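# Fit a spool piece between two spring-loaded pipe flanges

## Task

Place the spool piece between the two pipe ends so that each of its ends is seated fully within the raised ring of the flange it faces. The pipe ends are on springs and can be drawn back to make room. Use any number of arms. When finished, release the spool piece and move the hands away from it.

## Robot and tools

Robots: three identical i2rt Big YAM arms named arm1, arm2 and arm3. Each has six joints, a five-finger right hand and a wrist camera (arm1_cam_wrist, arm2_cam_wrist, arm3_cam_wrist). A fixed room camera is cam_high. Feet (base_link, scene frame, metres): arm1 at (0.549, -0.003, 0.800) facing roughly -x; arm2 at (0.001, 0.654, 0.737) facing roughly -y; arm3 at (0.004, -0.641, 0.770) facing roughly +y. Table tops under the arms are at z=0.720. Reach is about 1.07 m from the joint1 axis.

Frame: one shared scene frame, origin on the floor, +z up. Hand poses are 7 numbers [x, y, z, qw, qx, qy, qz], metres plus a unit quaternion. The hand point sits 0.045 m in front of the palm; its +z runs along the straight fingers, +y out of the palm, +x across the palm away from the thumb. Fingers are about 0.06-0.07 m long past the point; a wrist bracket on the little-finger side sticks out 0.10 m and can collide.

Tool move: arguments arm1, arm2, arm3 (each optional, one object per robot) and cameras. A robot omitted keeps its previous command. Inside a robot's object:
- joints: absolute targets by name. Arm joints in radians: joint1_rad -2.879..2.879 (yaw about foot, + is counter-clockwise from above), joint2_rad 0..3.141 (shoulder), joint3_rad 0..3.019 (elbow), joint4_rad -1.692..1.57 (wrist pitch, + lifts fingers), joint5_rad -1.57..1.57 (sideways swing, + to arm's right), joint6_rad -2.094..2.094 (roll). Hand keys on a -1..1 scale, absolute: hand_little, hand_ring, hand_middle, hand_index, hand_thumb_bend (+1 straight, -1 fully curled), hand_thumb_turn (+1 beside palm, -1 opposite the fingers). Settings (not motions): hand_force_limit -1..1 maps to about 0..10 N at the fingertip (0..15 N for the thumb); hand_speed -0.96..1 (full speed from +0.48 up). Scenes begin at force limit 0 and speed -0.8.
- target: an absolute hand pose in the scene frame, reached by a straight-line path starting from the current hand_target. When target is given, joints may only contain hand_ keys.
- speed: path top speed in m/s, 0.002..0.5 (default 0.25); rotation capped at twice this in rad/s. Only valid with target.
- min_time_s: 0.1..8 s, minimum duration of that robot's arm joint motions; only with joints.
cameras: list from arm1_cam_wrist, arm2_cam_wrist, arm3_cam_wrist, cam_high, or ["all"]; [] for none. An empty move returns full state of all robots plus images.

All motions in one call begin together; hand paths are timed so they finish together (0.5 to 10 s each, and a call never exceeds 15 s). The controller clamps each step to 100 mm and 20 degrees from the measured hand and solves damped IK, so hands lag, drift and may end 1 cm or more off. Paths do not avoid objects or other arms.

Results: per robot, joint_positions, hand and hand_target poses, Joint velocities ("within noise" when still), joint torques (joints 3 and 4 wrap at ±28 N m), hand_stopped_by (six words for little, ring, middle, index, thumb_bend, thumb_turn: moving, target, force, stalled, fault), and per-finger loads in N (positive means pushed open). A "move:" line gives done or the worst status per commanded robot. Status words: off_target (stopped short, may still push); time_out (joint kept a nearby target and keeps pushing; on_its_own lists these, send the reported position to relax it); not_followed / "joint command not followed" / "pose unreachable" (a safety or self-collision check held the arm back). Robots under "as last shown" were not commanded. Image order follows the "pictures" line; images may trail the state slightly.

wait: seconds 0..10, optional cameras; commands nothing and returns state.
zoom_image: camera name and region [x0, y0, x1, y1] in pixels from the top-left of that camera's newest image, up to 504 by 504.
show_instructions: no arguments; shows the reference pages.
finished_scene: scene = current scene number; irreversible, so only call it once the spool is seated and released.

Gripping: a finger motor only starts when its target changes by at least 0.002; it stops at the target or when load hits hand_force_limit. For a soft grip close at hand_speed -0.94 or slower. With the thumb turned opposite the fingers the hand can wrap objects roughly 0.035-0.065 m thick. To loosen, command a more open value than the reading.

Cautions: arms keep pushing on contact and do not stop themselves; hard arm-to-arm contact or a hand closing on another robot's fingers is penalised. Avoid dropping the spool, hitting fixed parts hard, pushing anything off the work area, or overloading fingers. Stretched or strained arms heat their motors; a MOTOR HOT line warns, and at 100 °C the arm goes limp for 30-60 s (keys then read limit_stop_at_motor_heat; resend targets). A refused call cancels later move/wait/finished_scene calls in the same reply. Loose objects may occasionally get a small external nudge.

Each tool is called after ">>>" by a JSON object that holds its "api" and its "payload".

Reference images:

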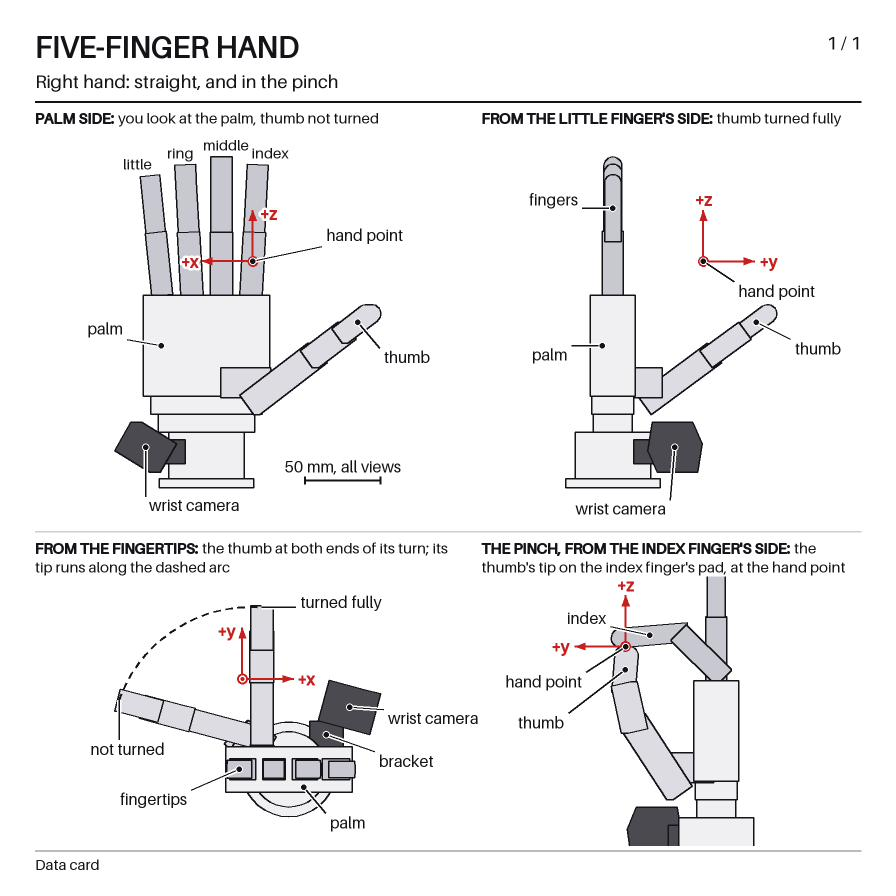

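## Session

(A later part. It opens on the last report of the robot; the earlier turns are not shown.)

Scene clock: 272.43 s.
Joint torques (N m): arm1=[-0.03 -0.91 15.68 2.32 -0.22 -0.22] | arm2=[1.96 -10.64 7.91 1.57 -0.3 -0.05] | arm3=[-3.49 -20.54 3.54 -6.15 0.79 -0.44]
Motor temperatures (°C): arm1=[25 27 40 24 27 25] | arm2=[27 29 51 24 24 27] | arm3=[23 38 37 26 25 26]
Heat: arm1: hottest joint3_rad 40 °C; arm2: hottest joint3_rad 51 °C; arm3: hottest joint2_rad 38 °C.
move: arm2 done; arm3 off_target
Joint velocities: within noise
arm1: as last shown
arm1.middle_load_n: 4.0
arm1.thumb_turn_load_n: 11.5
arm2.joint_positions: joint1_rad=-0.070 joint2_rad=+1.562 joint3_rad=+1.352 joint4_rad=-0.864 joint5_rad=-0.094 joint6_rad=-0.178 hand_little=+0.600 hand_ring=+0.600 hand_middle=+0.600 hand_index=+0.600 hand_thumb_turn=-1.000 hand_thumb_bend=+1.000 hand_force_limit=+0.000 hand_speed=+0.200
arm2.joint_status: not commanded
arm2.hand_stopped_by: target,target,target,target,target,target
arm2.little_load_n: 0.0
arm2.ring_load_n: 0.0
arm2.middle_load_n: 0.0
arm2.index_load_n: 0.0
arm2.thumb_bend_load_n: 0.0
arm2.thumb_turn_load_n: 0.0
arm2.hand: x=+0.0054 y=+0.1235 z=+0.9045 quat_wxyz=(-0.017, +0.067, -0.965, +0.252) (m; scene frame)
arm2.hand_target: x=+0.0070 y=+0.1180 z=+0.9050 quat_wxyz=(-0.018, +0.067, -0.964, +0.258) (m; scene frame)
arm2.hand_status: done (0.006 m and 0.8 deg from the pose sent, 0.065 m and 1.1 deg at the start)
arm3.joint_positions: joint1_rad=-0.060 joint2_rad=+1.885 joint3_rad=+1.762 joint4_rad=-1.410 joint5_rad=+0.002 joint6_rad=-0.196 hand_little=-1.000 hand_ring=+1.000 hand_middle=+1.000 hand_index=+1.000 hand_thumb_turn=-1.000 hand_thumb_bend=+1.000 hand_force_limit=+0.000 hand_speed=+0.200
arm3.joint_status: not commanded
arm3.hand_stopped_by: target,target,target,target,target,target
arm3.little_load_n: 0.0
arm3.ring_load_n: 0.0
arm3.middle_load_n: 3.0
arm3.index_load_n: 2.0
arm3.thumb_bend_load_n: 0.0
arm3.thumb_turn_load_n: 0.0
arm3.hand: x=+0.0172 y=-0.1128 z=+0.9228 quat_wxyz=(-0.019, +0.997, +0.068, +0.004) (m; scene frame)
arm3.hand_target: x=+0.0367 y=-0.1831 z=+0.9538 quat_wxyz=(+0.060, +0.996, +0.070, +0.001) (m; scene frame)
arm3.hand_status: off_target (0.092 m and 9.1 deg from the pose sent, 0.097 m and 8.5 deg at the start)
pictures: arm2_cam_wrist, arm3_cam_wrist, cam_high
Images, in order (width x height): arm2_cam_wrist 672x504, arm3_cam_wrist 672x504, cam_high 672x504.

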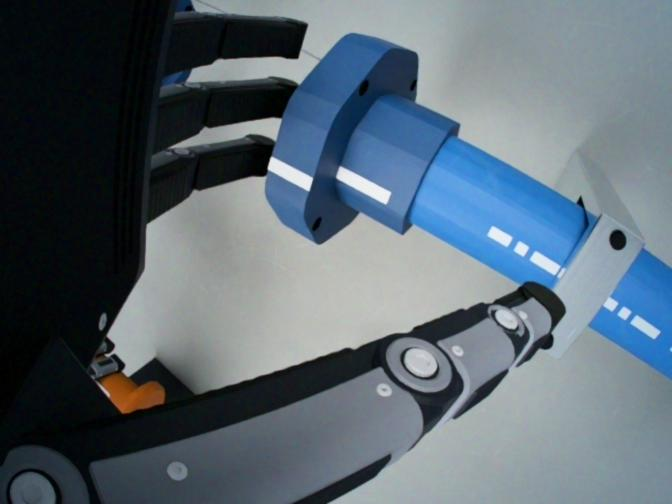

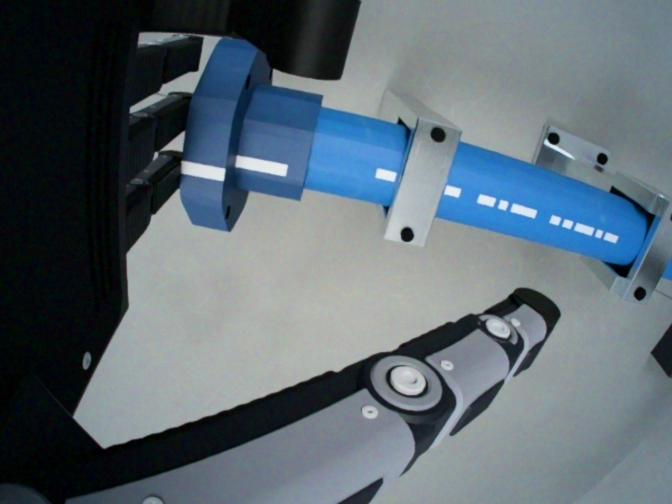

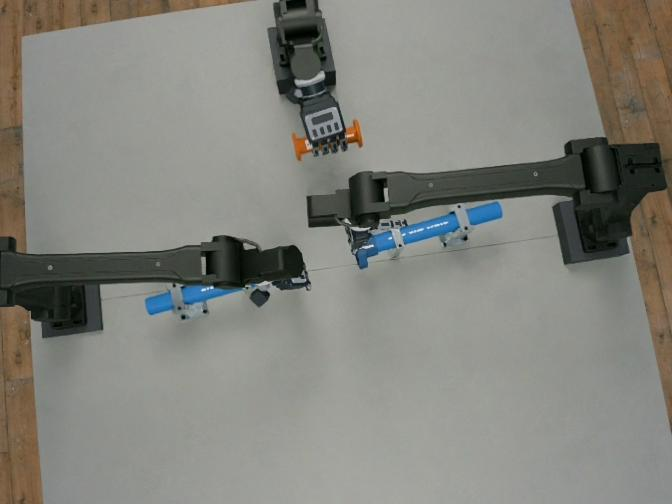

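>>> {"api": "move", "payload": {"arm2": {"target":[0.006,0.115,0.893,-0.0181,0.0674,-0.9636,0.2582],"speed":0.08}}}

>>> {"api": "move", "payload": {"arm2": {"target":[0.000,0.160,0.905,-0.0181,0.0674,-0.9636,0.2582],"speed":0.1}, "cameras": ["arm2_cam_wrist"]}}

>>> {"api": "move", "payload": {"arm2": {"target":[-0.005,0.195,0.918,-0.0181,0.0674,-0.9636,0.2582],"speed":0.1}, "cameras": ["arm2_cam_wrist","cam_high"]}}

>>> {"api": "zoom_image", "payload": {"camera": "cam_high", "region": [270, 200, 410, 300]}}

Scene clock: 280.90 s.
Joint torques (N m): arm1=[-0.21 -0.97 15.68 2.36 -0.22 -0.21] | arm2=[1.85 -10.46 7.58 1.59 -0.3 -0.06] | arm3=[-3.31 -20.72 3.58 -6.2 0.78 -0.44]
Motor temperatures (°C): arm1=[25 26 40 24 27 25] | arm2=[27 29 49 24 24 27] | arm3=[23 39 36 27 25 26]
Heat: arm1: hottest joint3_rad 40 °C; arm2: hottest joint3_rad 49 °C; arm3: hottest joint2_rad 39 °C.
move: arm2 done
Joint velocities: within noise
arm1, arm3: as last shown
arm1.ring_load_n: 4.5
arm2.joint_positions: joint1_rad=-0.070 joint2_rad=+1.570 joint3_rad=+1.342 joint4_rad=-0.834 joint5_rad=-0.095 joint6_rad=-0.178 hand_little=+0.600 hand_ring=+0.600 hand_middle=+0.600 hand_index=+0.600 hand_thumb_turn=-1.000 hand_thumb_bend=+1.000 hand_force_limit=+0.000 hand_speed=+0.200
arm2.joint_status: not commanded
arm2.hand_stopped_by: target,target,target,target,target,target
arm2.little_load_n: 0.0
arm2.ring_load_n: 0.0
arm2.middle_load_n: 0.0
arm2.index_load_n: 0.0
arm2.thumb_bend_load_n: 0.0
arm2.thumb_turn_load_n: 0.0
arm2.hand: x=+0.0053 y=+0.1191 z=+0.8977 quat_wxyz=(-0.017, +0.068, -0.964, +0.257) (m; scene frame)
arm2.hand_target: x=+0.0060 y=+0.1150 z=+0.8932 quat_wxyz=(-0.018, +0.067, -0.964, +0.258) (m; scene frame)
arm2.hand_status: done (0.006 m and 0.2 deg from the pose sent, 0.014 m and 0.8 deg at the start)
pictures: none

Scene clock: 281.97 s.
Joint torques (N m): arm1=[-0.15 -1.03 15.62 2.33 -0.22 -0.21] | arm2=[1.03 -15.79 6.41 -0.69 -0.44 -0.2] | arm3=[-3.37 -20.54 3.54 -6.12 0.79 -0.45]
Motor temperatures (°C): arm1=[25 26 40 24 27 25] | arm2=[27 29 49 24 24 27] | arm3=[23 39 36 27 25 26]
Heat: arm1: hottest joint3_rad 40 °C; arm2: hottest joint3_rad 49 °C; arm3: hottest joint2_rad 39 °C.
move: arm2 off_target
Joint velocities: within noise
arm1, arm3: as last shown
arm1.ring_load_n: 4.0
arm2.joint_positions: joint1_rad=-0.076 joint2_rad=+1.527 joint3_rad=+1.254 joint4_rad=-0.795 joint5_rad=-0.100 joint6_rad=-0.179 hand_little=+0.600 hand_ring=+0.600 hand_middle=+0.600 hand_index=+0.601 hand_thumb_turn=-1.000 hand_thumb_bend=+1.000 hand_force_limit=+0.000 hand_speed=+0.200
arm2.joint_status: not commanded
arm2.hand_stopped_by: target,target,target,target,target,target
arm2.little_load_n: 0.0
arm2.ring_load_n: 3.5
arm2.middle_load_n: 0.0
arm2.index_load_n: 5.0
arm2.thumb_bend_load_n: 0.0
arm2.thumb_turn_load_n: 0.0
arm2.hand: x=+0.0045 y=+0.1411 z=+0.8838 quat_wxyz=(-0.019, +0.065, -0.965, +0.255) (m; scene frame)
arm2.hand_target: x=+0.0004 y=+0.1590 z=+0.9033 quat_wxyz=(-0.018, +0.067, -0.964, +0.258) (m; scene frame)
arm2.hand_status: off_target (0.029 m and 0.5 deg from the pose sent, 0.042 m and 0.3 deg at the start)
pictures: arm2_cam_wrist
Images, in order (width x height): arm2_cam_wrist 672x504.

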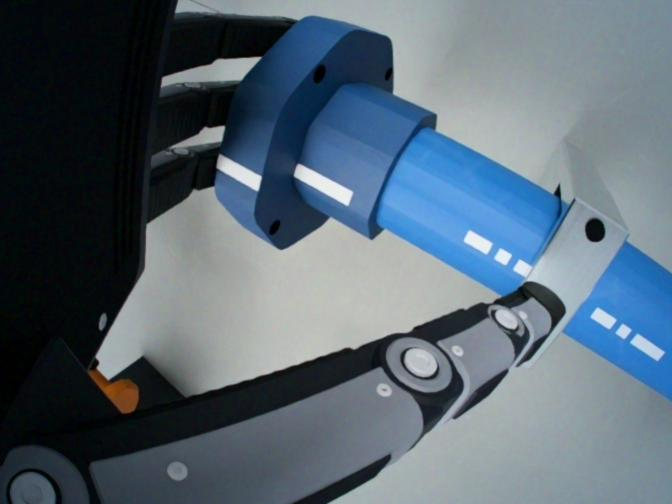

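Scene clock: 282.93 s.
Joint torques (N m): arm1=[-0.09 -0.91 15.65 2.29 -0.23 -0.2] | arm2=[0.38 -19.37 5.35 -3.03 -0.52 -0.31] | arm3=[-3.72 -20.54 3.58 -6.26 0.79 -0.44]
Motor temperatures (°C): arm1=[25 26 40 24 27 25] | arm2=[27 29 49 24 24 27] | arm3=[23 39 36 27 25 26]
Heat: arm1: hottest joint3_rad 40 °C; arm2: hottest joint3_rad 49 °C; arm3: hottest joint2_rad 39 °C.
move: arm2 off_target
Joint velocities: within noise
arm1, arm3: as last shown
arm1.ring_load_n: 4.5
arm2.joint_positions: joint1_rad=-0.082 joint2_rad=+1.490 joint3_rad=+1.206 joint4_rad=-0.762 joint5_rad=-0.106 joint6_rad=-0.179 hand_little=+0.600 hand_ring=+0.600 hand_middle=+0.600 hand_index=+0.601 hand_thumb_turn=-1.000 hand_thumb_bend=+1.000 hand_force_limit=+0.000 hand_speed=+0.200
arm2.joint_status: not commanded
arm2.hand_stopped_by: target,target,target,target,target,target
arm2.little_load_n: 0.0
arm2.ring_load_n: 4.0
arm2.middle_load_n: 4.0
arm2.index_load_n: 9.5
arm2.thumb_bend_load_n: 0.0
arm2.thumb_turn_load_n: 0.0
arm2.hand: x=+0.0034 y=+0.1508 z=+0.8830 quat_wxyz=(-0.019, +0.064, -0.962, +0.265) (m; scene frame)
arm2.hand_target: x=-0.0033 y=+0.1901 z=+0.9125 quat_wxyz=(-0.018, +0.067, -0.963, +0.259) (m; scene frame)
arm2.hand_status: off_target (0.057 m and 1.0 deg from the pose sent, 0.065 m and 0.5 deg at the start)
pictures: arm2_cam_wrist, cam_high
Images, in order (width x height): arm2_cam_wrist 672x504, cam_high 672x504.

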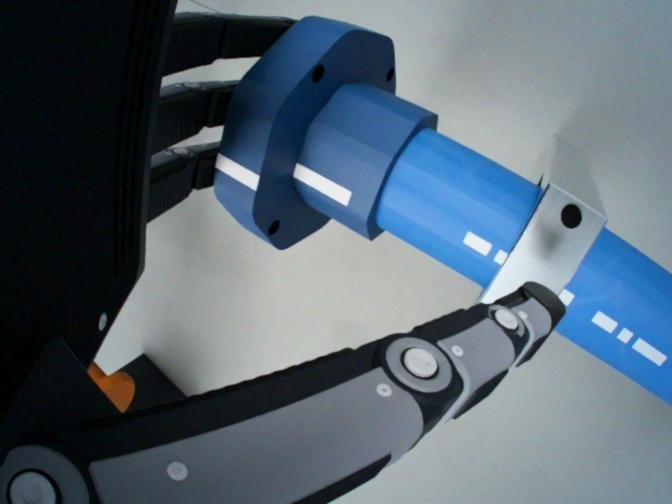

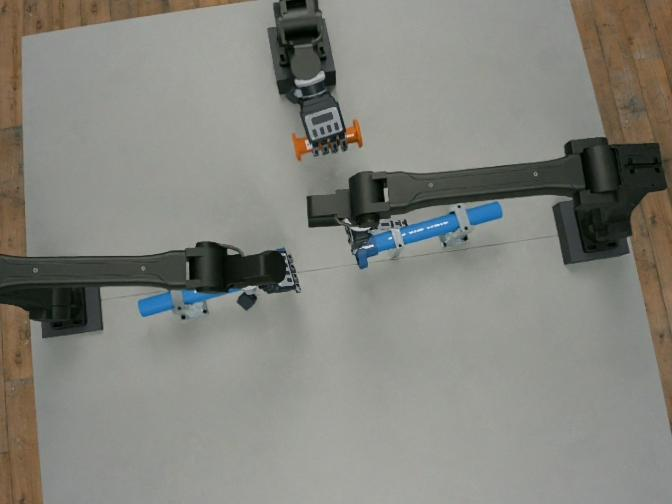

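Scaled by 3.600.

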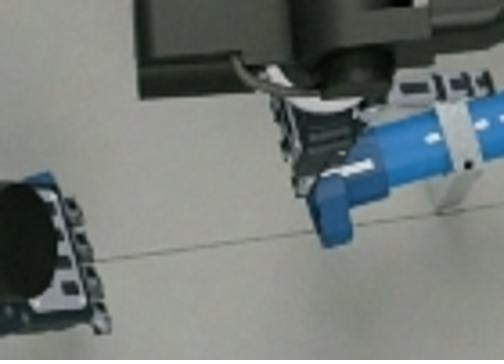

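>>> {"api": "move", "payload": {"arm2": {"target":[-0.008,0.215,0.934,-0.0181,0.0674,-0.9636,0.2582],"speed":0.08}, "arm1": {"target":[0.20,-0.02,0.88,0.3247,-0.5624,-0.6585,0.3802],"speed":0.15}, "cameras": ["arm2_cam_wrist","arm1_cam_wrist","cam_high"]}}

>>> {"api": "zoom_image", "payload": {"camera": "cam_high", "region": [240, 130, 420, 310]}}

Scene clock: 287.27 s.
Joint torques (N m): arm1=[0.38 -2.84 11.52 3.37 -0.27 -0.19] | arm2=[-0.03 -22.01 5.29 -4.53 -0.6 -0.37] | arm3=[-3.14 -20.48 3.52 -6.16 0.78 -0.44]
Motor temperatures (°C): arm1=[25 26 40 24 27 25] | arm2=[27 30 48 24 24 27] | arm3=[23 40 36 27 25 26]
Heat: arm1: hottest joint3_rad 40 °C; arm2: hottest joint3_rad 48 °C; arm3: hottest joint2_rad 40 °C.
move: arm1 off_target; arm2 off_target
Joint velocities: within noise
arm1.joint_positions: joint1_rad=-0.191 joint2_rad=+0.855 joint3_rad=+0.293 joint4_rad=-0.049 joint5_rad=-0.266 joint6_rad=-0.154 hand_little=+0.014 hand_ring=+0.069 hand_middle=+0.111 hand_index=+0.153 hand_thumb_turn=-0.999 hand_thumb_bend=+0.213 hand_force_limit=+0.600 hand_speed=-0.900
arm1.joint_status: not commanded
arm1.hand_stopped_by: force,force,force,force,force,target
arm1.little_load_n: 8.0
arm1.ring_load_n: 4.5
arm1.middle_load_n: 4.0
arm1.index_load_n: 5.5
arm1.thumb_bend_load_n: 25.5
arm1.thumb_turn_load_n: 11.5
arm1.hand: x=+0.2214 y=-0.0262 z=+0.8590 quat_wxyz=(+0.300, -0.576, -0.666, +0.368) (m; scene frame)
arm1.hand_target: x=+0.2019 y=-0.0199 z=+0.8810 quat_wxyz=(+0.325, -0.563, -0.659, +0.380) (m; scene frame)
arm1.hand_status: off_target (0.031 m and 3.6 deg from the pose sent, 0.074 m and 4.8 deg at the start)
arm2.joint_positions: joint1_rad=-0.085 joint2_rad=+1.476 joint3_rad=+1.191 joint4_rad=-0.760 joint5_rad=-0.108 joint6_rad=-0.179 hand_little=+0.600 hand_ring=+0.601 hand_middle=+0.601 hand_index=+0.601 hand_thumb_turn=-1.000 hand_thumb_bend=+1.000 hand_force_limit=+0.000 hand_speed=+0.200
arm2.joint_status: not commanded
arm2.hand_stopped_by: target,target,target,target,target,target
arm2.little_load_n: -0.5
arm2.ring_load_n: 5.5
arm2.middle_load_n: 6.0
arm2.index_load_n: 10.5
arm2.thumb_bend_load_n: 0.0
arm2.thumb_turn_load_n: 0.0
arm2.hand: x=+0.0026 y=+0.1557 z=+0.8833 quat_wxyz=(-0.020, +0.062, -0.962, +0.266) (m; scene frame)
arm2.hand_target: x=-0.0054 y=+0.2065 z=+0.9239 quat_wxyz=(-0.018, +0.067, -0.963, +0.259) (m; scene frame)
arm2.hand_status: off_target (0.079 m and 1.1 deg from the pose sent, 0.083 m and 1.0 deg at the start)
arm3: as last shown
pictures: arm1_cam_wrist, arm2_cam_wrist, cam_high
Images, in order (width x height): arm1_cam_wrist 672x504, arm2_cam_wrist 672x504, cam_high 672x504.

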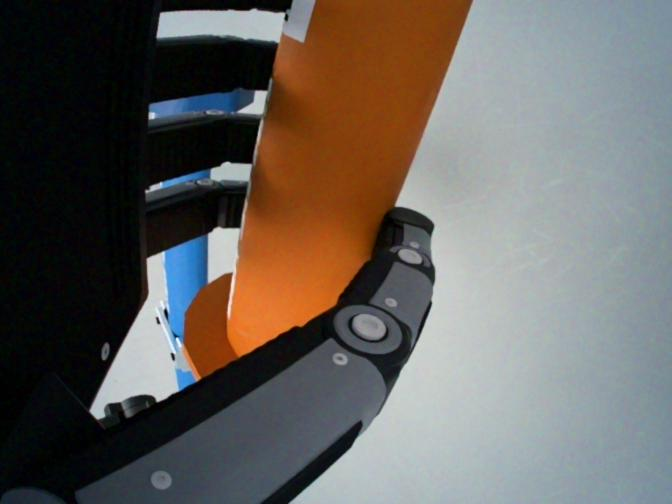

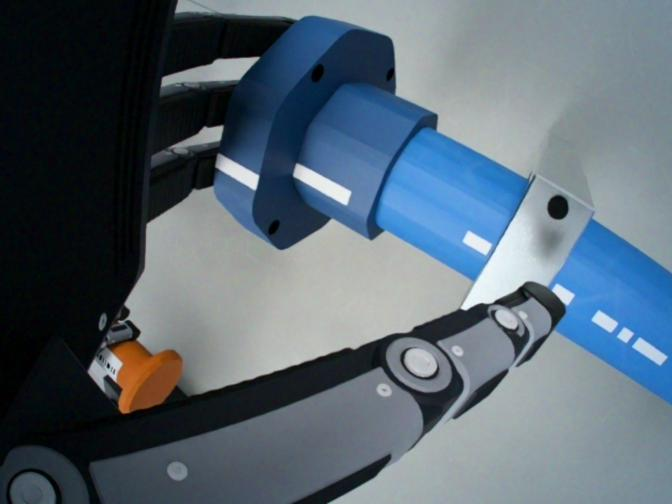

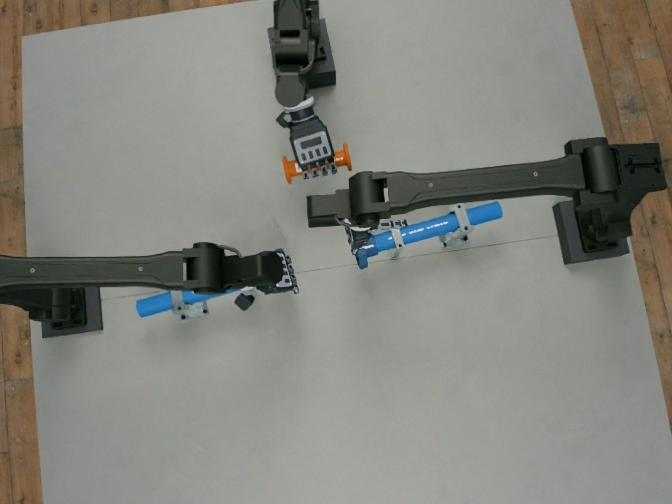

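Scaled by 2.800.

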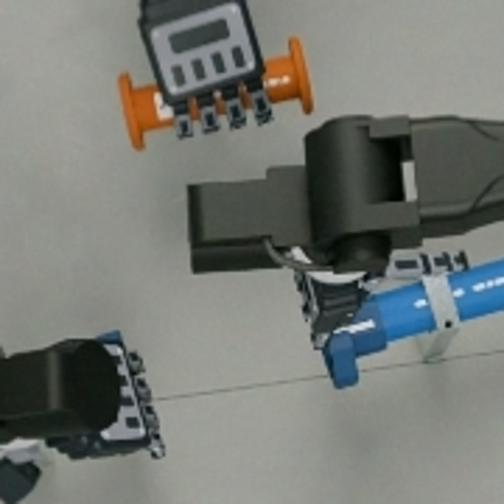

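>>> {"api": "move", "payload": {"arm2": {"target":[-0.008,0.212,0.952,-0.0181,0.0674,-0.9636,0.2582],"speed":0.06}, "arm1": {"target":[0.13,0.00,0.865,0.3266,-0.5299,-0.6888,0.3716],"speed":0.15}, "cameras": ["arm2_cam_wrist","cam_high"]}}

>>> {"api": "zoom_image", "payload": {"camera": "cam_high", "region": [240, 130, 420, 310]}}

Scene clock: 314.00 s.
Joint torques (N m): arm1=[0.44 -6.07 12.7 3.28 -0.32 -0.22] | arm2=[0.09 -22.18 8.13 -6.17 -0.58 -0.35] | arm3=[-3.66 -20.72 3.52 -6.16 0.78 -0.43]
Motor temperatures (°C): arm1=[25 26 40 24 27 25] | arm2=[27 33 44 24 24 27] | arm3=[23 42 34 28 26 26]
Heat: arm1: hottest joint3_rad 40 °C; arm2: hottest joint3_rad 44 °C; arm3: hottest joint2_rad 42 °C.
move: arm1 off_target; arm2 off_target
Joint velocities: within noise
arm1.joint_positions: joint1_rad=-0.222 joint2_rad=+1.174 joint3_rad=+0.413 joint4_rad=+0.104 joint5_rad=-0.320 joint6_rad=-0.258 hand_little=+0.014 hand_ring=+0.069 hand_middle=+0.111 hand_index=+0.153 hand_thumb_turn=-0.999 hand_thumb_bend=+0.213 hand_force_limit=+0.600 hand_speed=-0.900
arm1.joint_status: not commanded
arm1.hand_stopped_by: force,force,force,force,force,target
arm1.little_load_n: 8.0
arm1.ring_load_n: 4.0
arm1.middle_load_n: 4.0
arm1.index_load_n: 5.5
arm1.thumb_bend_load_n: 25.5
arm1.thumb_turn_load_n: 11.5
arm1.hand: x=+0.1661 y=-0.0097 z=+0.8368 quat_wxyz=(+0.292, -0.548, -0.698, +0.356) (m; scene frame)
arm1.hand_target: x=+0.1336 y=+0.0000 z=+0.8668 quat_wxyz=(+0.327, -0.530, -0.689, +0.371) (m; scene frame)
arm1.hand_status: off_target (0.047 m and 4.9 deg from the pose sent, 0.095 m and 6.6 deg at the start)
arm2.joint_positions: joint1_rad=-0.085 joint2_rad=+1.476 joint3_rad=+1.191 joint4_rad=-0.760 joint5_rad=-0.108 joint6_rad=-0.179 hand_little=+0.600 hand_ring=+0.601 hand_middle=+0.601 hand_index=+0.601 hand_thumb_turn=-1.000 hand_thumb_bend=+1.000 hand_force_limit=+0.000 hand_speed=+0.200
arm2.joint_status: not commanded
arm2.hand_stopped_by: target,target,target,target,target,target
arm2.little_load_n: 0.0
arm2.ring_load_n: 6.0
arm2.middle_load_n: 6.0
arm2.index_load_n: 11.0
arm2.thumb_bend_load_n: 0.0
arm2.thumb_turn_load_n: 0.0
arm2.hand: x=+0.0026 y=+0.1558 z=+0.8833 quat_wxyz=(-0.020, +0.062, -0.962, +0.266) (m; scene frame)
arm2.hand_target: x=-0.0052 y=+0.2038 z=+0.9402 quat_wxyz=(-0.018, +0.067, -0.963, +0.261) (m; scene frame)
arm2.hand_status: off_target (0.089 m and 1.1 deg from the pose sent, 0.089 m and 1.1 deg at the start)
arm3: as last shown
arm3.thumb_bend_load_n: -0.5
pictures: arm2_cam_wrist, cam_high
Images, in order (width x height): arm2_cam_wrist 672x504, cam_high 672x504.

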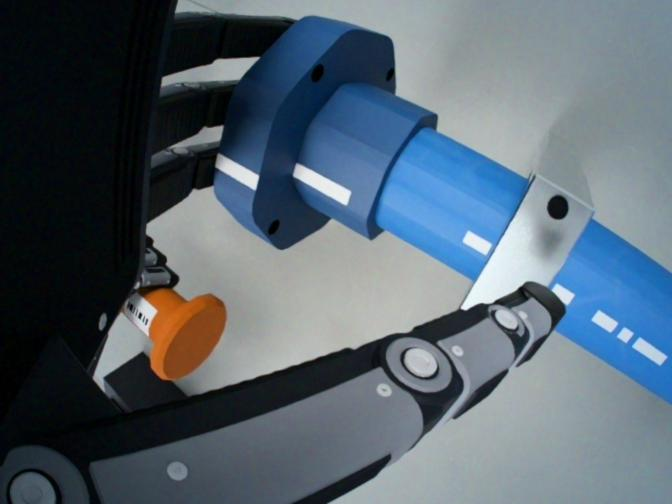

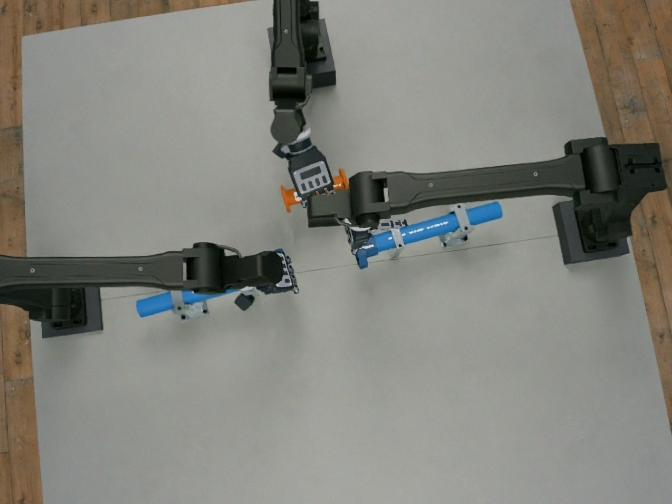

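Scaled by 2.800.

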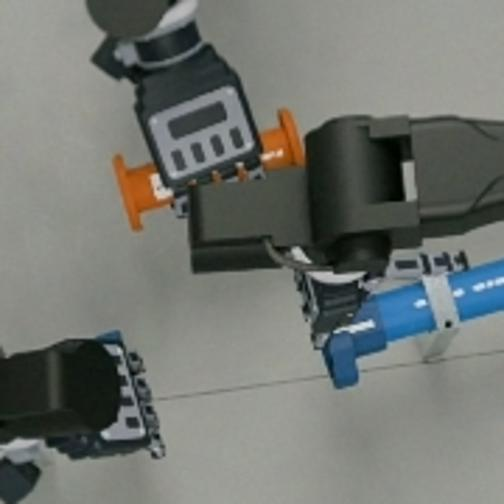

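>>> {"api": "move", "payload": {"arm2": {"target":[0.000,0.160,0.935,-0.0181,0.0674,-0.9636,0.2582],"speed":0.08}}}

>>> {"api": "move", "payload": {"arm2": {"target":[-0.007,0.205,0.955,-0.0181,0.0674,-0.9636,0.2582],"speed":0.08}, "cameras": ["arm2_cam_wrist","cam_high"]}}

>>> {"api": "zoom_image", "payload": {"camera": "cam_high", "region": [240, 130, 420, 310]}}

Scene clock: 320.97 s.
Joint torques (N m): arm1=[0.38 -6.01 12.66 3.3 -0.34 -0.22] | arm2=[1.55 -13.63 10.69 -2.81 -0.13 -0.2] | arm3=[-3.37 -20.72 3.56 -6.2 0.79 -0.43]
Motor temperatures (°C): arm1=[25 26 41 24 27 25] | arm2=[27 33 44 25 24 27] | arm3=[23 42 34 28 26 26]
Heat: arm1: hottest joint3_rad 41 °C; arm2: hottest joint3_rad 44 °C; arm3: hottest joint2_rad 42 °C.
move: arm2 off_target
Joint velocities: within noise
arm1, arm3: as last shown
arm1.ring_load_n: 4.5
arm1.thumb_turn_load_n: 11.0
arm1.hand: x=+0.1662 y=-0.0097 z=+0.8366 quat_wxyz=(+0.292, -0.548, -0.698, +0.356) (m; scene frame)
arm2.joint_positions: joint1_rad=-0.083 joint2_rad=+1.486 joint3_rad=+1.256 joint4_rad=-0.822 joint5_rad=-0.109 joint6_rad=-0.179 hand_little=+0.600 hand_ring=+0.600 hand_middle=+0.601 hand_index=+0.601 hand_thumb_turn=-1.000 hand_thumb_bend=+1.000 hand_force_limit=+0.000 hand_speed=+0.200
arm2.joint_status: not commanded
arm2.hand_stopped_by: target,target,target,target,target,target
arm2.little_load_n: 0.0
arm2.ring_load_n: 1.5
arm2.middle_load_n: 5.0
arm2.index_load_n: 10.0
arm2.thumb_bend_load_n: 0.0
arm2.thumb_turn_load_n: 0.0
arm2.hand: x=+0.0029 y=+0.1488 z=+0.9024 quat_wxyz=(-0.021, +0.063, -0.963, +0.262) (m; scene frame)
arm2.hand_target: x=+0.0003 y=+0.1598 z=+0.9338 quat_wxyz=(-0.018, +0.067, -0.963, +0.260) (m; scene frame)
arm2.hand_status: off_target (0.035 m and 0.7 deg from the pose sent, 0.052 m and 1.1 deg at the start)
arm3.thumb_bend_load_n: 0.0
pictures: none

Scene clock: 322.53 s.
Joint torques (N m): arm1=[0.5 -5.95 12.68 3.33 -0.32 -0.23] | arm2=[1.26 -8.12 7.99 0.7 -0.26 -0.16] | arm3=[-3.55 -20.78 3.6 -6.19 0.8 -0.42]
Motor temperatures (°C): arm1=[25 26 41 24 27 25] | arm2=[27 33 44 25 24 27] | arm3=[23 42 33 28 26 26]
Heat: arm1: hottest joint3_rad 41 °C; arm2: hottest joint3_rad 44 °C; arm3: hottest joint2_rad 42 °C.
move: arm2 done
Joint velocities: within noise
arm1, arm3: as last shown
arm1.thumb_turn_load_n: 11.5
arm2.joint_positions: joint1_rad=-0.105 joint2_rad=+1.326 joint3_rad=+1.233 joint4_rad=-0.967 joint5_rad=-0.118 joint6_rad=-0.204 hand_little=+0.600 hand_ring=+0.600 hand_middle=+0.600 hand_index=+0.600 hand_thumb_turn=-1.000 hand_thumb_bend=+1.000 hand_force_limit=+0.000 hand_speed=+0.200
arm2.joint_status: not commanded
arm2.hand_stopped_by: target,target,target,target,target,target
arm2.little_load_n: 0.0
arm2.ring_load_n: 0.0
arm2.middle_load_n: 0.0
arm2.index_load_n: 0.0
arm2.thumb_bend_load_n: 0.0
arm2.thumb_turn_load_n: 0.0
arm2.hand: x=-0.0029 y=+0.2043 z=+0.9542 quat_wxyz=(-0.020, +0.066, -0.963, +0.260) (m; scene frame)
arm2.hand_target: x=-0.0069 y=+0.2051 z=+0.9550 quat_wxyz=(-0.018, +0.068, -0.964, +0.258) (m; scene frame)
arm2.hand_status: done (0.004 m and 0.3 deg from the pose sent, 0.078 m and 0.8 deg at the start)
arm3.little_load_n: 0.5
pictures: arm2_cam_wrist, cam_high
Images, in order (width x height): arm2_cam_wrist 672x504, cam_high 672x504.

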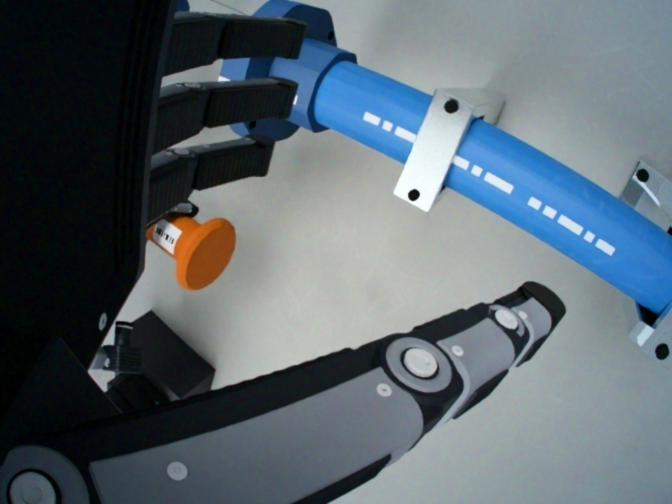

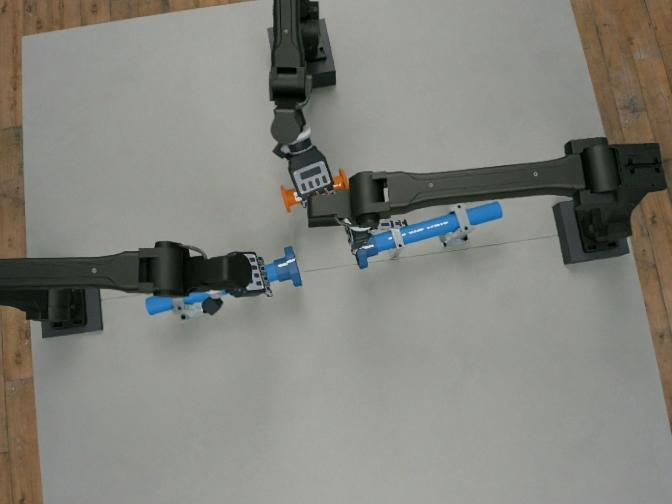

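Scaled by 2.800.

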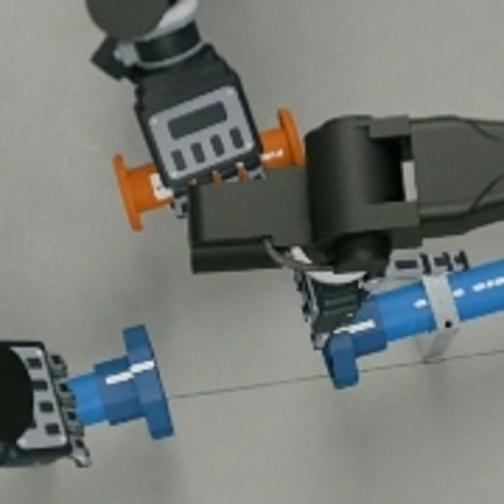

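>>> {"api": "move", "payload": {"arm3": {"target":[0.024,-0.080,0.950,0,-0.9976,-0.0698,0],"speed":0.12}, "arm1": {"target":[0.20,-0.01,0.885,0.3266,-0.5299,-0.6888,0.3716],"speed":0.12}, "arm2": {"target":[0.038,0.165,0.975,-0.0181,0.0674,-0.9636,0.2582],"speed":0.12,"joints":{"hand_ring":-1,"hand_middle":-1,"hand_force_limit":0.6}}}}

>>> {"api": "move", "payload": {"arm3": {"target":[-0.016,-0.085,1.0,0,-0.9976,-0.0698,0],"speed":0.15,"joints":{"hand_little":1,"hand_ring":-1,"hand_middle":-1,"hand_force_limit":0.6}}, "cameras": ["arm2_cam_wrist","arm3_cam_wrist","cam_high"]}}

Scene clock: 360.27 s.
Joint torques (N m): arm1=[0.03 -5.89 8.62 2.33 -0.33 -0.21] | arm2=[2.37 -8.18 12.16 0.65 -0.11 0.02] | arm3=[-1.55 -16.26 13.9 -0.7 0.2 -0.12]
Motor temperatures (°C): arm1=[25 26 44 24 27 25] | arm2=[27 31 41 24 24 27] | arm3=[23 43 33 29 26 26]
Heat: arm1: hottest joint3_rad 44 °C; arm2: hottest joint3_rad 41 °C; arm3: hottest joint2_rad 43 °C.
move: arm1 off_target; arm2 off_target; arm3 off_target
Joint velocities: within noise
arm1.joint_positions: joint1_rad=-0.224 joint2_rad=+0.904 joint3_rad=+0.362 joint4_rad=-0.062 joint5_rad=-0.328 joint6_rad=-0.263 hand_little=+0.014 hand_ring=+0.069 hand_middle=+0.111 hand_index=+0.153 hand_thumb_turn=-0.999 hand_thumb_bend=+0.213 hand_force_limit=+0.600 hand_speed=-0.900
arm1.joint_status: not commanded
arm1.hand_stopped_by: force,force,force,force,force,target
arm1.little_load_n: 8.0
arm1.ring_load_n: 4.5
arm1.middle_load_n: 4.0
arm1.index_load_n: 5.5
arm1.thumb_bend_load_n: 25.5
arm1.thumb_turn_load_n: 11.5
arm1.hand: x=+0.2016 y=-0.0165 z=+0.8762 quat_wxyz=(+0.312, -0.535, -0.693, +0.369) (m; scene frame)
arm1.hand_target: x=+0.1997 y=-0.0101 z=+0.8848 quat_wxyz=(+0.327, -0.530, -0.689, +0.371) (m; scene frame)
arm1.hand_status: off_target (0.011 m and 1.9 deg from the pose sent, 0.059 m and 5.0 deg at the start)
arm2.joint_positions: joint1_rad=-0.013 joint2_rad=+1.405 joint3_rad=+1.312 joint4_rad=-1.007 joint5_rad=-0.068 joint6_rad=-0.130 hand_little=+0.600 hand_ring=-1.000 hand_middle=-1.000 hand_index=+0.600 hand_thumb_turn=-1.000 hand_thumb_bend=+1.000 hand_force_limit=+0.600 hand_speed=+0.200
arm2.joint_status: all done
arm2.hand_stopped_by: target,target,target,target,target,target
arm2.little_load_n: 0.0
arm2.ring_load_n: 0.0
arm2.middle_load_n: 0.0
arm2.index_load_n: 0.0
arm2.thumb_bend_load_n: 0.0
arm2.thumb_turn_load_n: 0.0
arm2.hand: x=+0.0340 y=+0.1842 z=+0.9518 quat_wxyz=(-0.019, +0.069, -0.969, +0.237) (m; scene frame)
arm2.hand_target: x=+0.0380 y=+0.1664 z=+0.9750 quat_wxyz=(-0.018, +0.067, -0.963, +0.259) (m; scene frame)
arm2.hand_status: off_target (0.030 m and 2.5 deg from the pose sent, 0.060 m and 0.3 deg at the start)
arm3.joint_positions: joint1_rad=-0.060 joint2_rad=+2.007 joint3_rad=+1.961 joint4_rad=-1.548 joint5_rad=-0.005 joint6_rad=-0.197 hand_little=-1.000 hand_ring=+1.000 hand_middle=+1.000 hand_index=+1.000 hand_thumb_turn=-1.000 hand_thumb_bend=+1.000 hand_force_limit=+0.000 hand_speed=+0.200
arm3.joint_status: not commanded
arm3.hand_stopped_by: target,target,target,target,target,target
arm3.little_load_n: 0.0
arm3.ring_load_n: 0.0
arm3.middle_load_n: 0.5
arm3.index_load_n: 0.0
arm3.thumb_bend_load_n: 0.0
arm3.thumb_turn_load_n: 0.0
arm3.hand: x=+0.0173 y=-0.0867 z=+0.9311 quat_wxyz=(+0.011, +0.998, +0.069, -0.004) (m; scene frame)
arm3.hand_target: x=+0.0239 y=-0.0807 z=+0.9498 quat_wxyz=(-0.001, +0.998, +0.070, +0.000) (m; scene frame)
arm3.hand_status: off_target (0.021 m and 1.4 deg from the pose sent, 0.043 m and 2.2 deg at the start)
pictures: none

Scene clock: 361.43 s.
Joint torques (N m): arm1=[-0.21 -5.95 8.55 2.32 -0.34 -0.22] | arm2=[2.37 -8.18 12.16 0.65 -0.11 0.02] | arm3=[-1.08 -17.2 14.04 -0.09 0.08 0.11]
Motor temperatures (°C): arm1=[25 26 43 24 27 25] | arm2=[27 31 41 24 24 27] | arm3=[23 43 33 29 26 26]
Heat: arm1: hottest joint3_rad 43 °C; arm2: hottest joint3_rad 41 °C; arm3: hottest joint2_rad 43 °C.
move: arm3 off_target
Joint velocities: within noise
arm1, arm2: as last shown
arm1.ring_load_n: 4.0
arm2.hand_target: x=+0.0380 y=+0.1664 z=+0.9750 quat_wxyz=(-0.018, +0.068, -0.963, +0.259) (m; scene frame)
arm3.joint_positions: joint1_rad=-0.012 joint2_rad=+2.007 joint3_rad=+2.067 joint4_rad=-1.687 joint5_rad=-0.003 joint6_rad=-0.152 hand_little=+1.000 hand_ring=-1.000 hand_middle=+0.918 hand_index=+1.000 hand_thumb_turn=-1.000 hand_thumb_bend=+1.000 hand_force_limit=+0.600 hand_speed=+0.200
arm3.joint_status: hand_middle off_target (ended at +0.918, target -1.000); the others done
arm3.hand_stopped_by: target,target,force,target,target,target
arm3.little_load_n: 0.0
arm3.ring_load_n: 0.0
arm3.middle_load_n: 0.5
arm3.index_load_n: -0.5
arm3.thumb_bend_load_n: 0.0
arm3.thumb_turn_load_n: 0.0
arm3.hand: x=-0.0116 y=-0.0948 z=+0.9742 quat_wxyz=(+0.028, +0.997, +0.070, -0.004) (m; scene frame)
arm3.hand_target: x=-0.0160 y=-0.0864 z=+0.9999 quat_wxyz=(-0.002, +0.998, +0.070, +0.000) (m; scene frame)
arm3.hand_status: off_target (0.028 m and 3.2 deg from the pose sent, 0.077 m and 1.4 deg at the start; a joint's target at an end of its range on 16 of 35 steps)
pictures: arm2_cam_wrist, arm3_cam_wrist, cam_high
Images, in order (width x height): arm2_cam_wrist 672x504, arm3_cam_wrist 672x504, cam_high 672x504.

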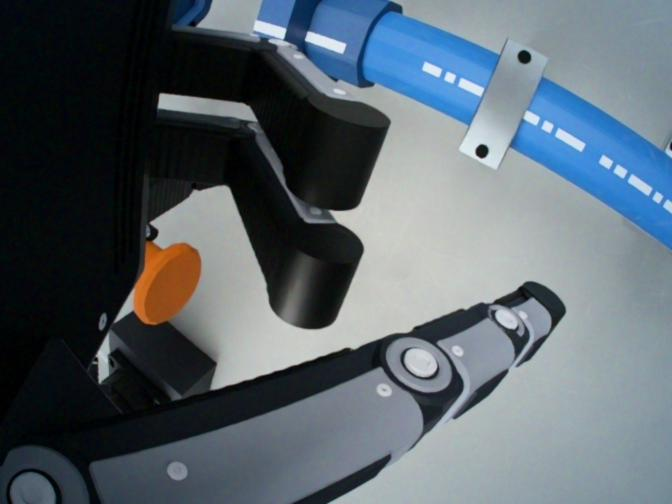

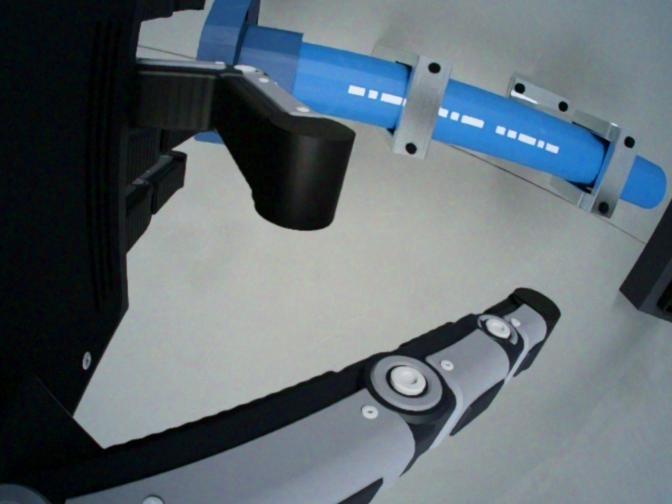

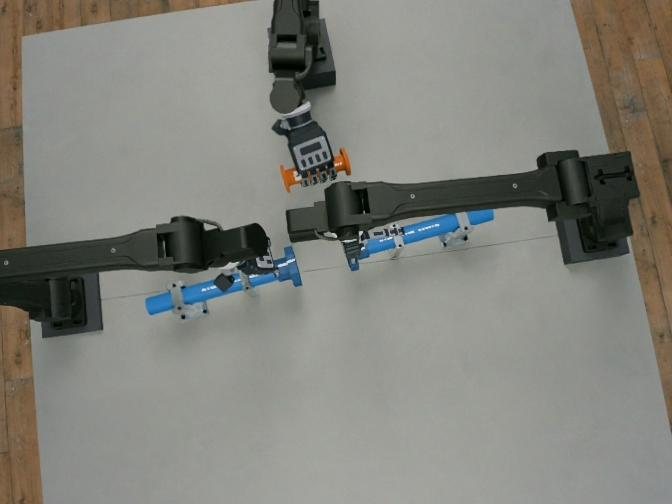

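>>> {"api": "move", "payload": {"arm3": {"target":[0.011,-0.078,0.975,0,-0.9976,-0.0698,0],"speed":0.15,"joints":{"hand_little":-0.99,"hand_ring":1,"hand_middle":1}}, "arm2": {"target":[0.016,0.116,0.925,-0.0181,0.0674,-0.9636,0.2582],"speed":0.15,"joints":{"hand_ring":0.6,"hand_middle":0.6}}}}

>>> {"api": "move", "payload": {"arm3": {"target":[0.011,-0.078,0.931,0,-0.9976,-0.0698,0],"speed":0.12}, "arm2": {"target":[0.016,0.116,0.903,-0.0181,0.0674,-0.9636,0.2582],"speed":0.12}, "cameras": ["arm2_cam_wrist","arm3_cam_wrist"]}}

Scene clock: 377.40 s.
Joint torques (N m): arm1=[-0.09 -6.01 8.58 2.3 -0.34 -0.22] | arm2=[1.85 -9.7 7.62 0.88 -0.19 -0.08] | arm3=[-1.61 -15.5 11.67 0.88 0.05 -0.11]
Motor temperatures (°C): arm1=[25 26 41 24 27 25] | arm2=[27 30 43 24 24 27] | arm3=[23 43 37 27 26 26]
Heat: arm1: hottest joint3_rad 41 °C; arm2: hottest joint3_rad 43 °C; arm3: hottest joint2_rad 43 °C.
move: arm2 not_followed; arm3 off_target
Joint velocities: within noise
arm1: as last shown
arm1.ring_load_n: 4.5
arm1.thumb_turn_load_n: 11.0
arm2.joint_positions: joint1_rad=-0.013 joint2_rad=+1.448 joint3_rad=+1.315 joint4_rad=-0.987 joint5_rad=-0.072 joint6_rad=-0.130 hand_little=+0.600 hand_ring=+0.600 hand_middle=+0.600 hand_index=+0.600 hand_thumb_turn=-1.000 hand_thumb_bend=+1.000 hand_force_limit=+0.600 hand_speed=+0.200
arm2.joint_status: all done
arm2.hand_stopped_by: target,target,target,target,target,target
arm2.little_load_n: 0.0
arm2.ring_load_n: 0.0
arm2.middle_load_n: 0.0
arm2.index_load_n: 0.0
arm2.thumb_bend_load_n: 0.0
arm2.thumb_turn_load_n: 0.0
arm2.hand: x=+0.0346 y=+0.1746 z=+0.9355 quat_wxyz=(-0.021, +0.069, -0.971, +0.227) (m; scene frame)
arm2.hand_target: x=+0.0346 y=+0.1746 z=+0.9355 quat_wxyz=(-0.021, +0.069, -0.971, +0.227) (m; scene frame)
arm2.hand_status: not_followed (0.062 m and 3.7 deg from the pose sent, 0.075 m and 2.5 deg at the start)
arm3.joint_positions: joint1_rad=-0.036 joint2_rad=+2.007 joint3_rad=+2.067 joint4_rad=-1.660 joint5_rad=-0.001 joint6_rad=-0.177 hand_little=-0.990 hand_ring=+1.000 hand_middle=+1.000 hand_index=+1.000 hand_thumb_turn=-1.000 hand_thumb_bend=+1.000 hand_force_limit=+0.600 hand_speed=+0.200
arm3.joint_status: all done
arm3.hand_stopped_by: target,target,target,target,target,target
arm3.little_load_n: 0.0
arm3.ring_load_n: 0.0
arm3.middle_load_n: 0.0
arm3.index_load_n: 0.0
arm3.thumb_bend_load_n: 0.0
arm3.thumb_turn_load_n: -0.5
arm3.hand: x=+0.0037 y=-0.0882 z=+0.9722 quat_wxyz=(+0.015, +0.997, +0.071, -0.002) (m; scene frame)
arm3.hand_target: x=+0.0110 y=-0.0784 z=+0.9752 quat_wxyz=(+0.000, +0.998, +0.070, +0.000) (m; scene frame)
arm3.hand_status: off_target (0.013 m and 1.7 deg from the pose sent, 0.028 m and 3.2 deg at the start)
pictures: none
led back after a hold (arm3 arm): the arm was led back toward your command in small steps, so it may still be short of it.
pose unreachable (arm2 arm): on one or more control steps of this call this arm could not follow its commanded pose, so it was not sent that pose on those steps. On the call's last step it was still not sent that pose. It may still have moved: this result reports where it is.
cause: moving toward the commanded pose would bring a part of the arm too close to another arm (the arm3 arm, where that arm would come to rest).
pose unreachable (arm3 arm): on one or more control steps of this call this arm could not follow its commanded pose, so it was not sent that pose on those steps. It may still have moved: this result reports where it is.
cause: moving toward the commanded pose would bring a part of the arm too close to another arm (the arm2 arm, along the way the arms are being sent, or toward where that arm still pushes).

Scene clock: 379.20 s.
Joint torques (N m): arm1=[-0.03 -6.12 8.54 2.3 -0.33 -0.23] | arm2=[1.85 -9.99 7.6 0.9 -0.2 -0.08] | arm3=[-1.49 -16.85 9.32 0.9 0.04 -0.09]
Motor temperatures (°C): arm1=[25 26 41 24 27 25] | arm2=[27 30 43 24 24 27] | arm3=[23 43 37 27 26 26]
Heat: arm1: hottest joint3_rad 41 °C; arm2: hottest joint3_rad 43 °C; arm3: hottest joint2_rad 43 °C.
move: arm2 not_followed; arm3 done
Joint velocities: within noise
arm1: as last shown
arm1.ring_load_n: 4.0
arm1.thumb_turn_load_n: 11.5
arm2.joint_positions: joint1_rad=-0.015 joint2_rad=+1.475 joint3_rad=+1.314 joint4_rad=-0.952 joint5_rad=-0.076 joint6_rad=-0.132 hand_little=+0.600 hand_ring=+0.600 hand_middle=+0.600 hand_index=+0.600 hand_thumb_turn=-1.000 hand_thumb_bend=+1.000 hand_force_limit=+0.600 hand_speed=+0.200
arm2.joint_status: not commanded
arm2.hand_stopped_by: target,target,target,target,target,target
arm2.little_load_n: 0.0
arm2.ring_load_n: 0.5
arm2.middle_load_n: 0.0
arm2.index_load_n: 0.0
arm2.thumb_bend_load_n: 0.0
arm2.thumb_turn_load_n: 0.0
arm2.on_its_own: joint4_rad is held at -0.952, not at its first target -1.013
arm2.hand: x=+0.0340 y=+0.1640 z=+0.9242 quat_wxyz=(-0.022, +0.069, -0.970, +0.230) (m; scene frame)
arm2.hand_target: x=+0.0340 y=+0.1640 z=+0.9242 quat_wxyz=(-0.022, +0.069, -0.970, +0.230) (m; scene frame)
arm2.hand_status: not_followed (0.055 m and 3.3 deg from the pose sent, 0.069 m and 3.6 deg at the start)
arm3.joint_positions: joint1_rad=-0.036 joint2_rad=+2.018 joint3_rad=+1.974 joint4_rad=-1.544 joint5_rad=-0.001 joint6_rad=-0.178 hand_little=-0.990 hand_ring=+1.000 hand_middle=+1.000 hand_index=+1.000 hand_thumb_turn=-1.000 hand_thumb_bend=+1.000 hand_force_limit=+0.600 hand_speed=+0.200
arm3.joint_status: not commanded
arm3.hand_stopped_by: target,target,target,target,target,target
arm3.little_load_n: 0.0
arm3.ring_load_n: 0.0
arm3.middle_load_n: 0.0
arm3.index_load_n: 0.0
arm3.thumb_bend_load_n: 0.0
arm3.thumb_turn_load_n: 0.0
arm3.hand: x=+0.0040 y=-0.0814 z=+0.9292 quat_wxyz=(+0.009, +0.997, +0.071, -0.001) (m; scene frame)
arm3.hand_target: x=+0.0109 y=-0.0781 z=+0.9310 quat_wxyz=(+0.000, +0.998, +0.070, +0.000) (m; scene frame)
arm3.hand_status: done (0.008 m and 1.0 deg from the pose sent, 0.043 m and 1.7 deg at the start)
pictures: arm2_cam_wrist, arm3_cam_wrist
led back after a hold (arm3 arm): the arm was led back toward your command in small steps, so it may still be short of it.
pose unreachable (arm2 arm): on one or more control steps of this call this arm could not follow its commanded pose, so it was not sent that pose on those steps. On the call's last step it was still not sent that pose. It may still have moved: this result reports where it is.
cause: moving toward the commanded pose would bring a part of the arm too close to another arm (the arm3 arm, along the way the arms are being sent, or toward where that arm still pushes).
pose unreachable (arm3 arm): on one or more control steps of this call this arm could not follow its commanded pose, so it was not sent that pose on those steps. It may still have moved: this result reports where it is.
cause: moving toward the commanded pose would bring a part of the arm too close to another arm (the arm2 arm, along the way the arms are being sent, or toward where that arm still pushes).
Images, in order (width x height): arm2_cam_wrist 672x504, arm3_cam_wrist 672x504.

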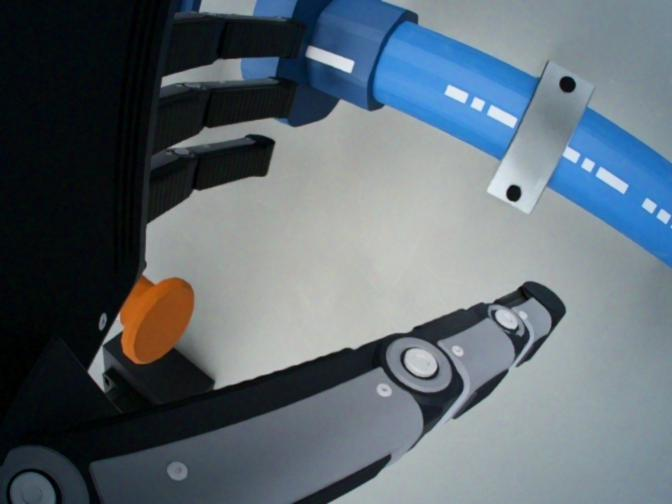

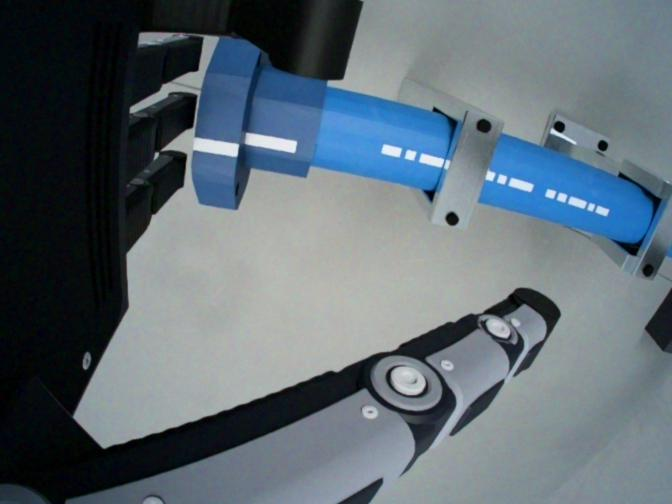

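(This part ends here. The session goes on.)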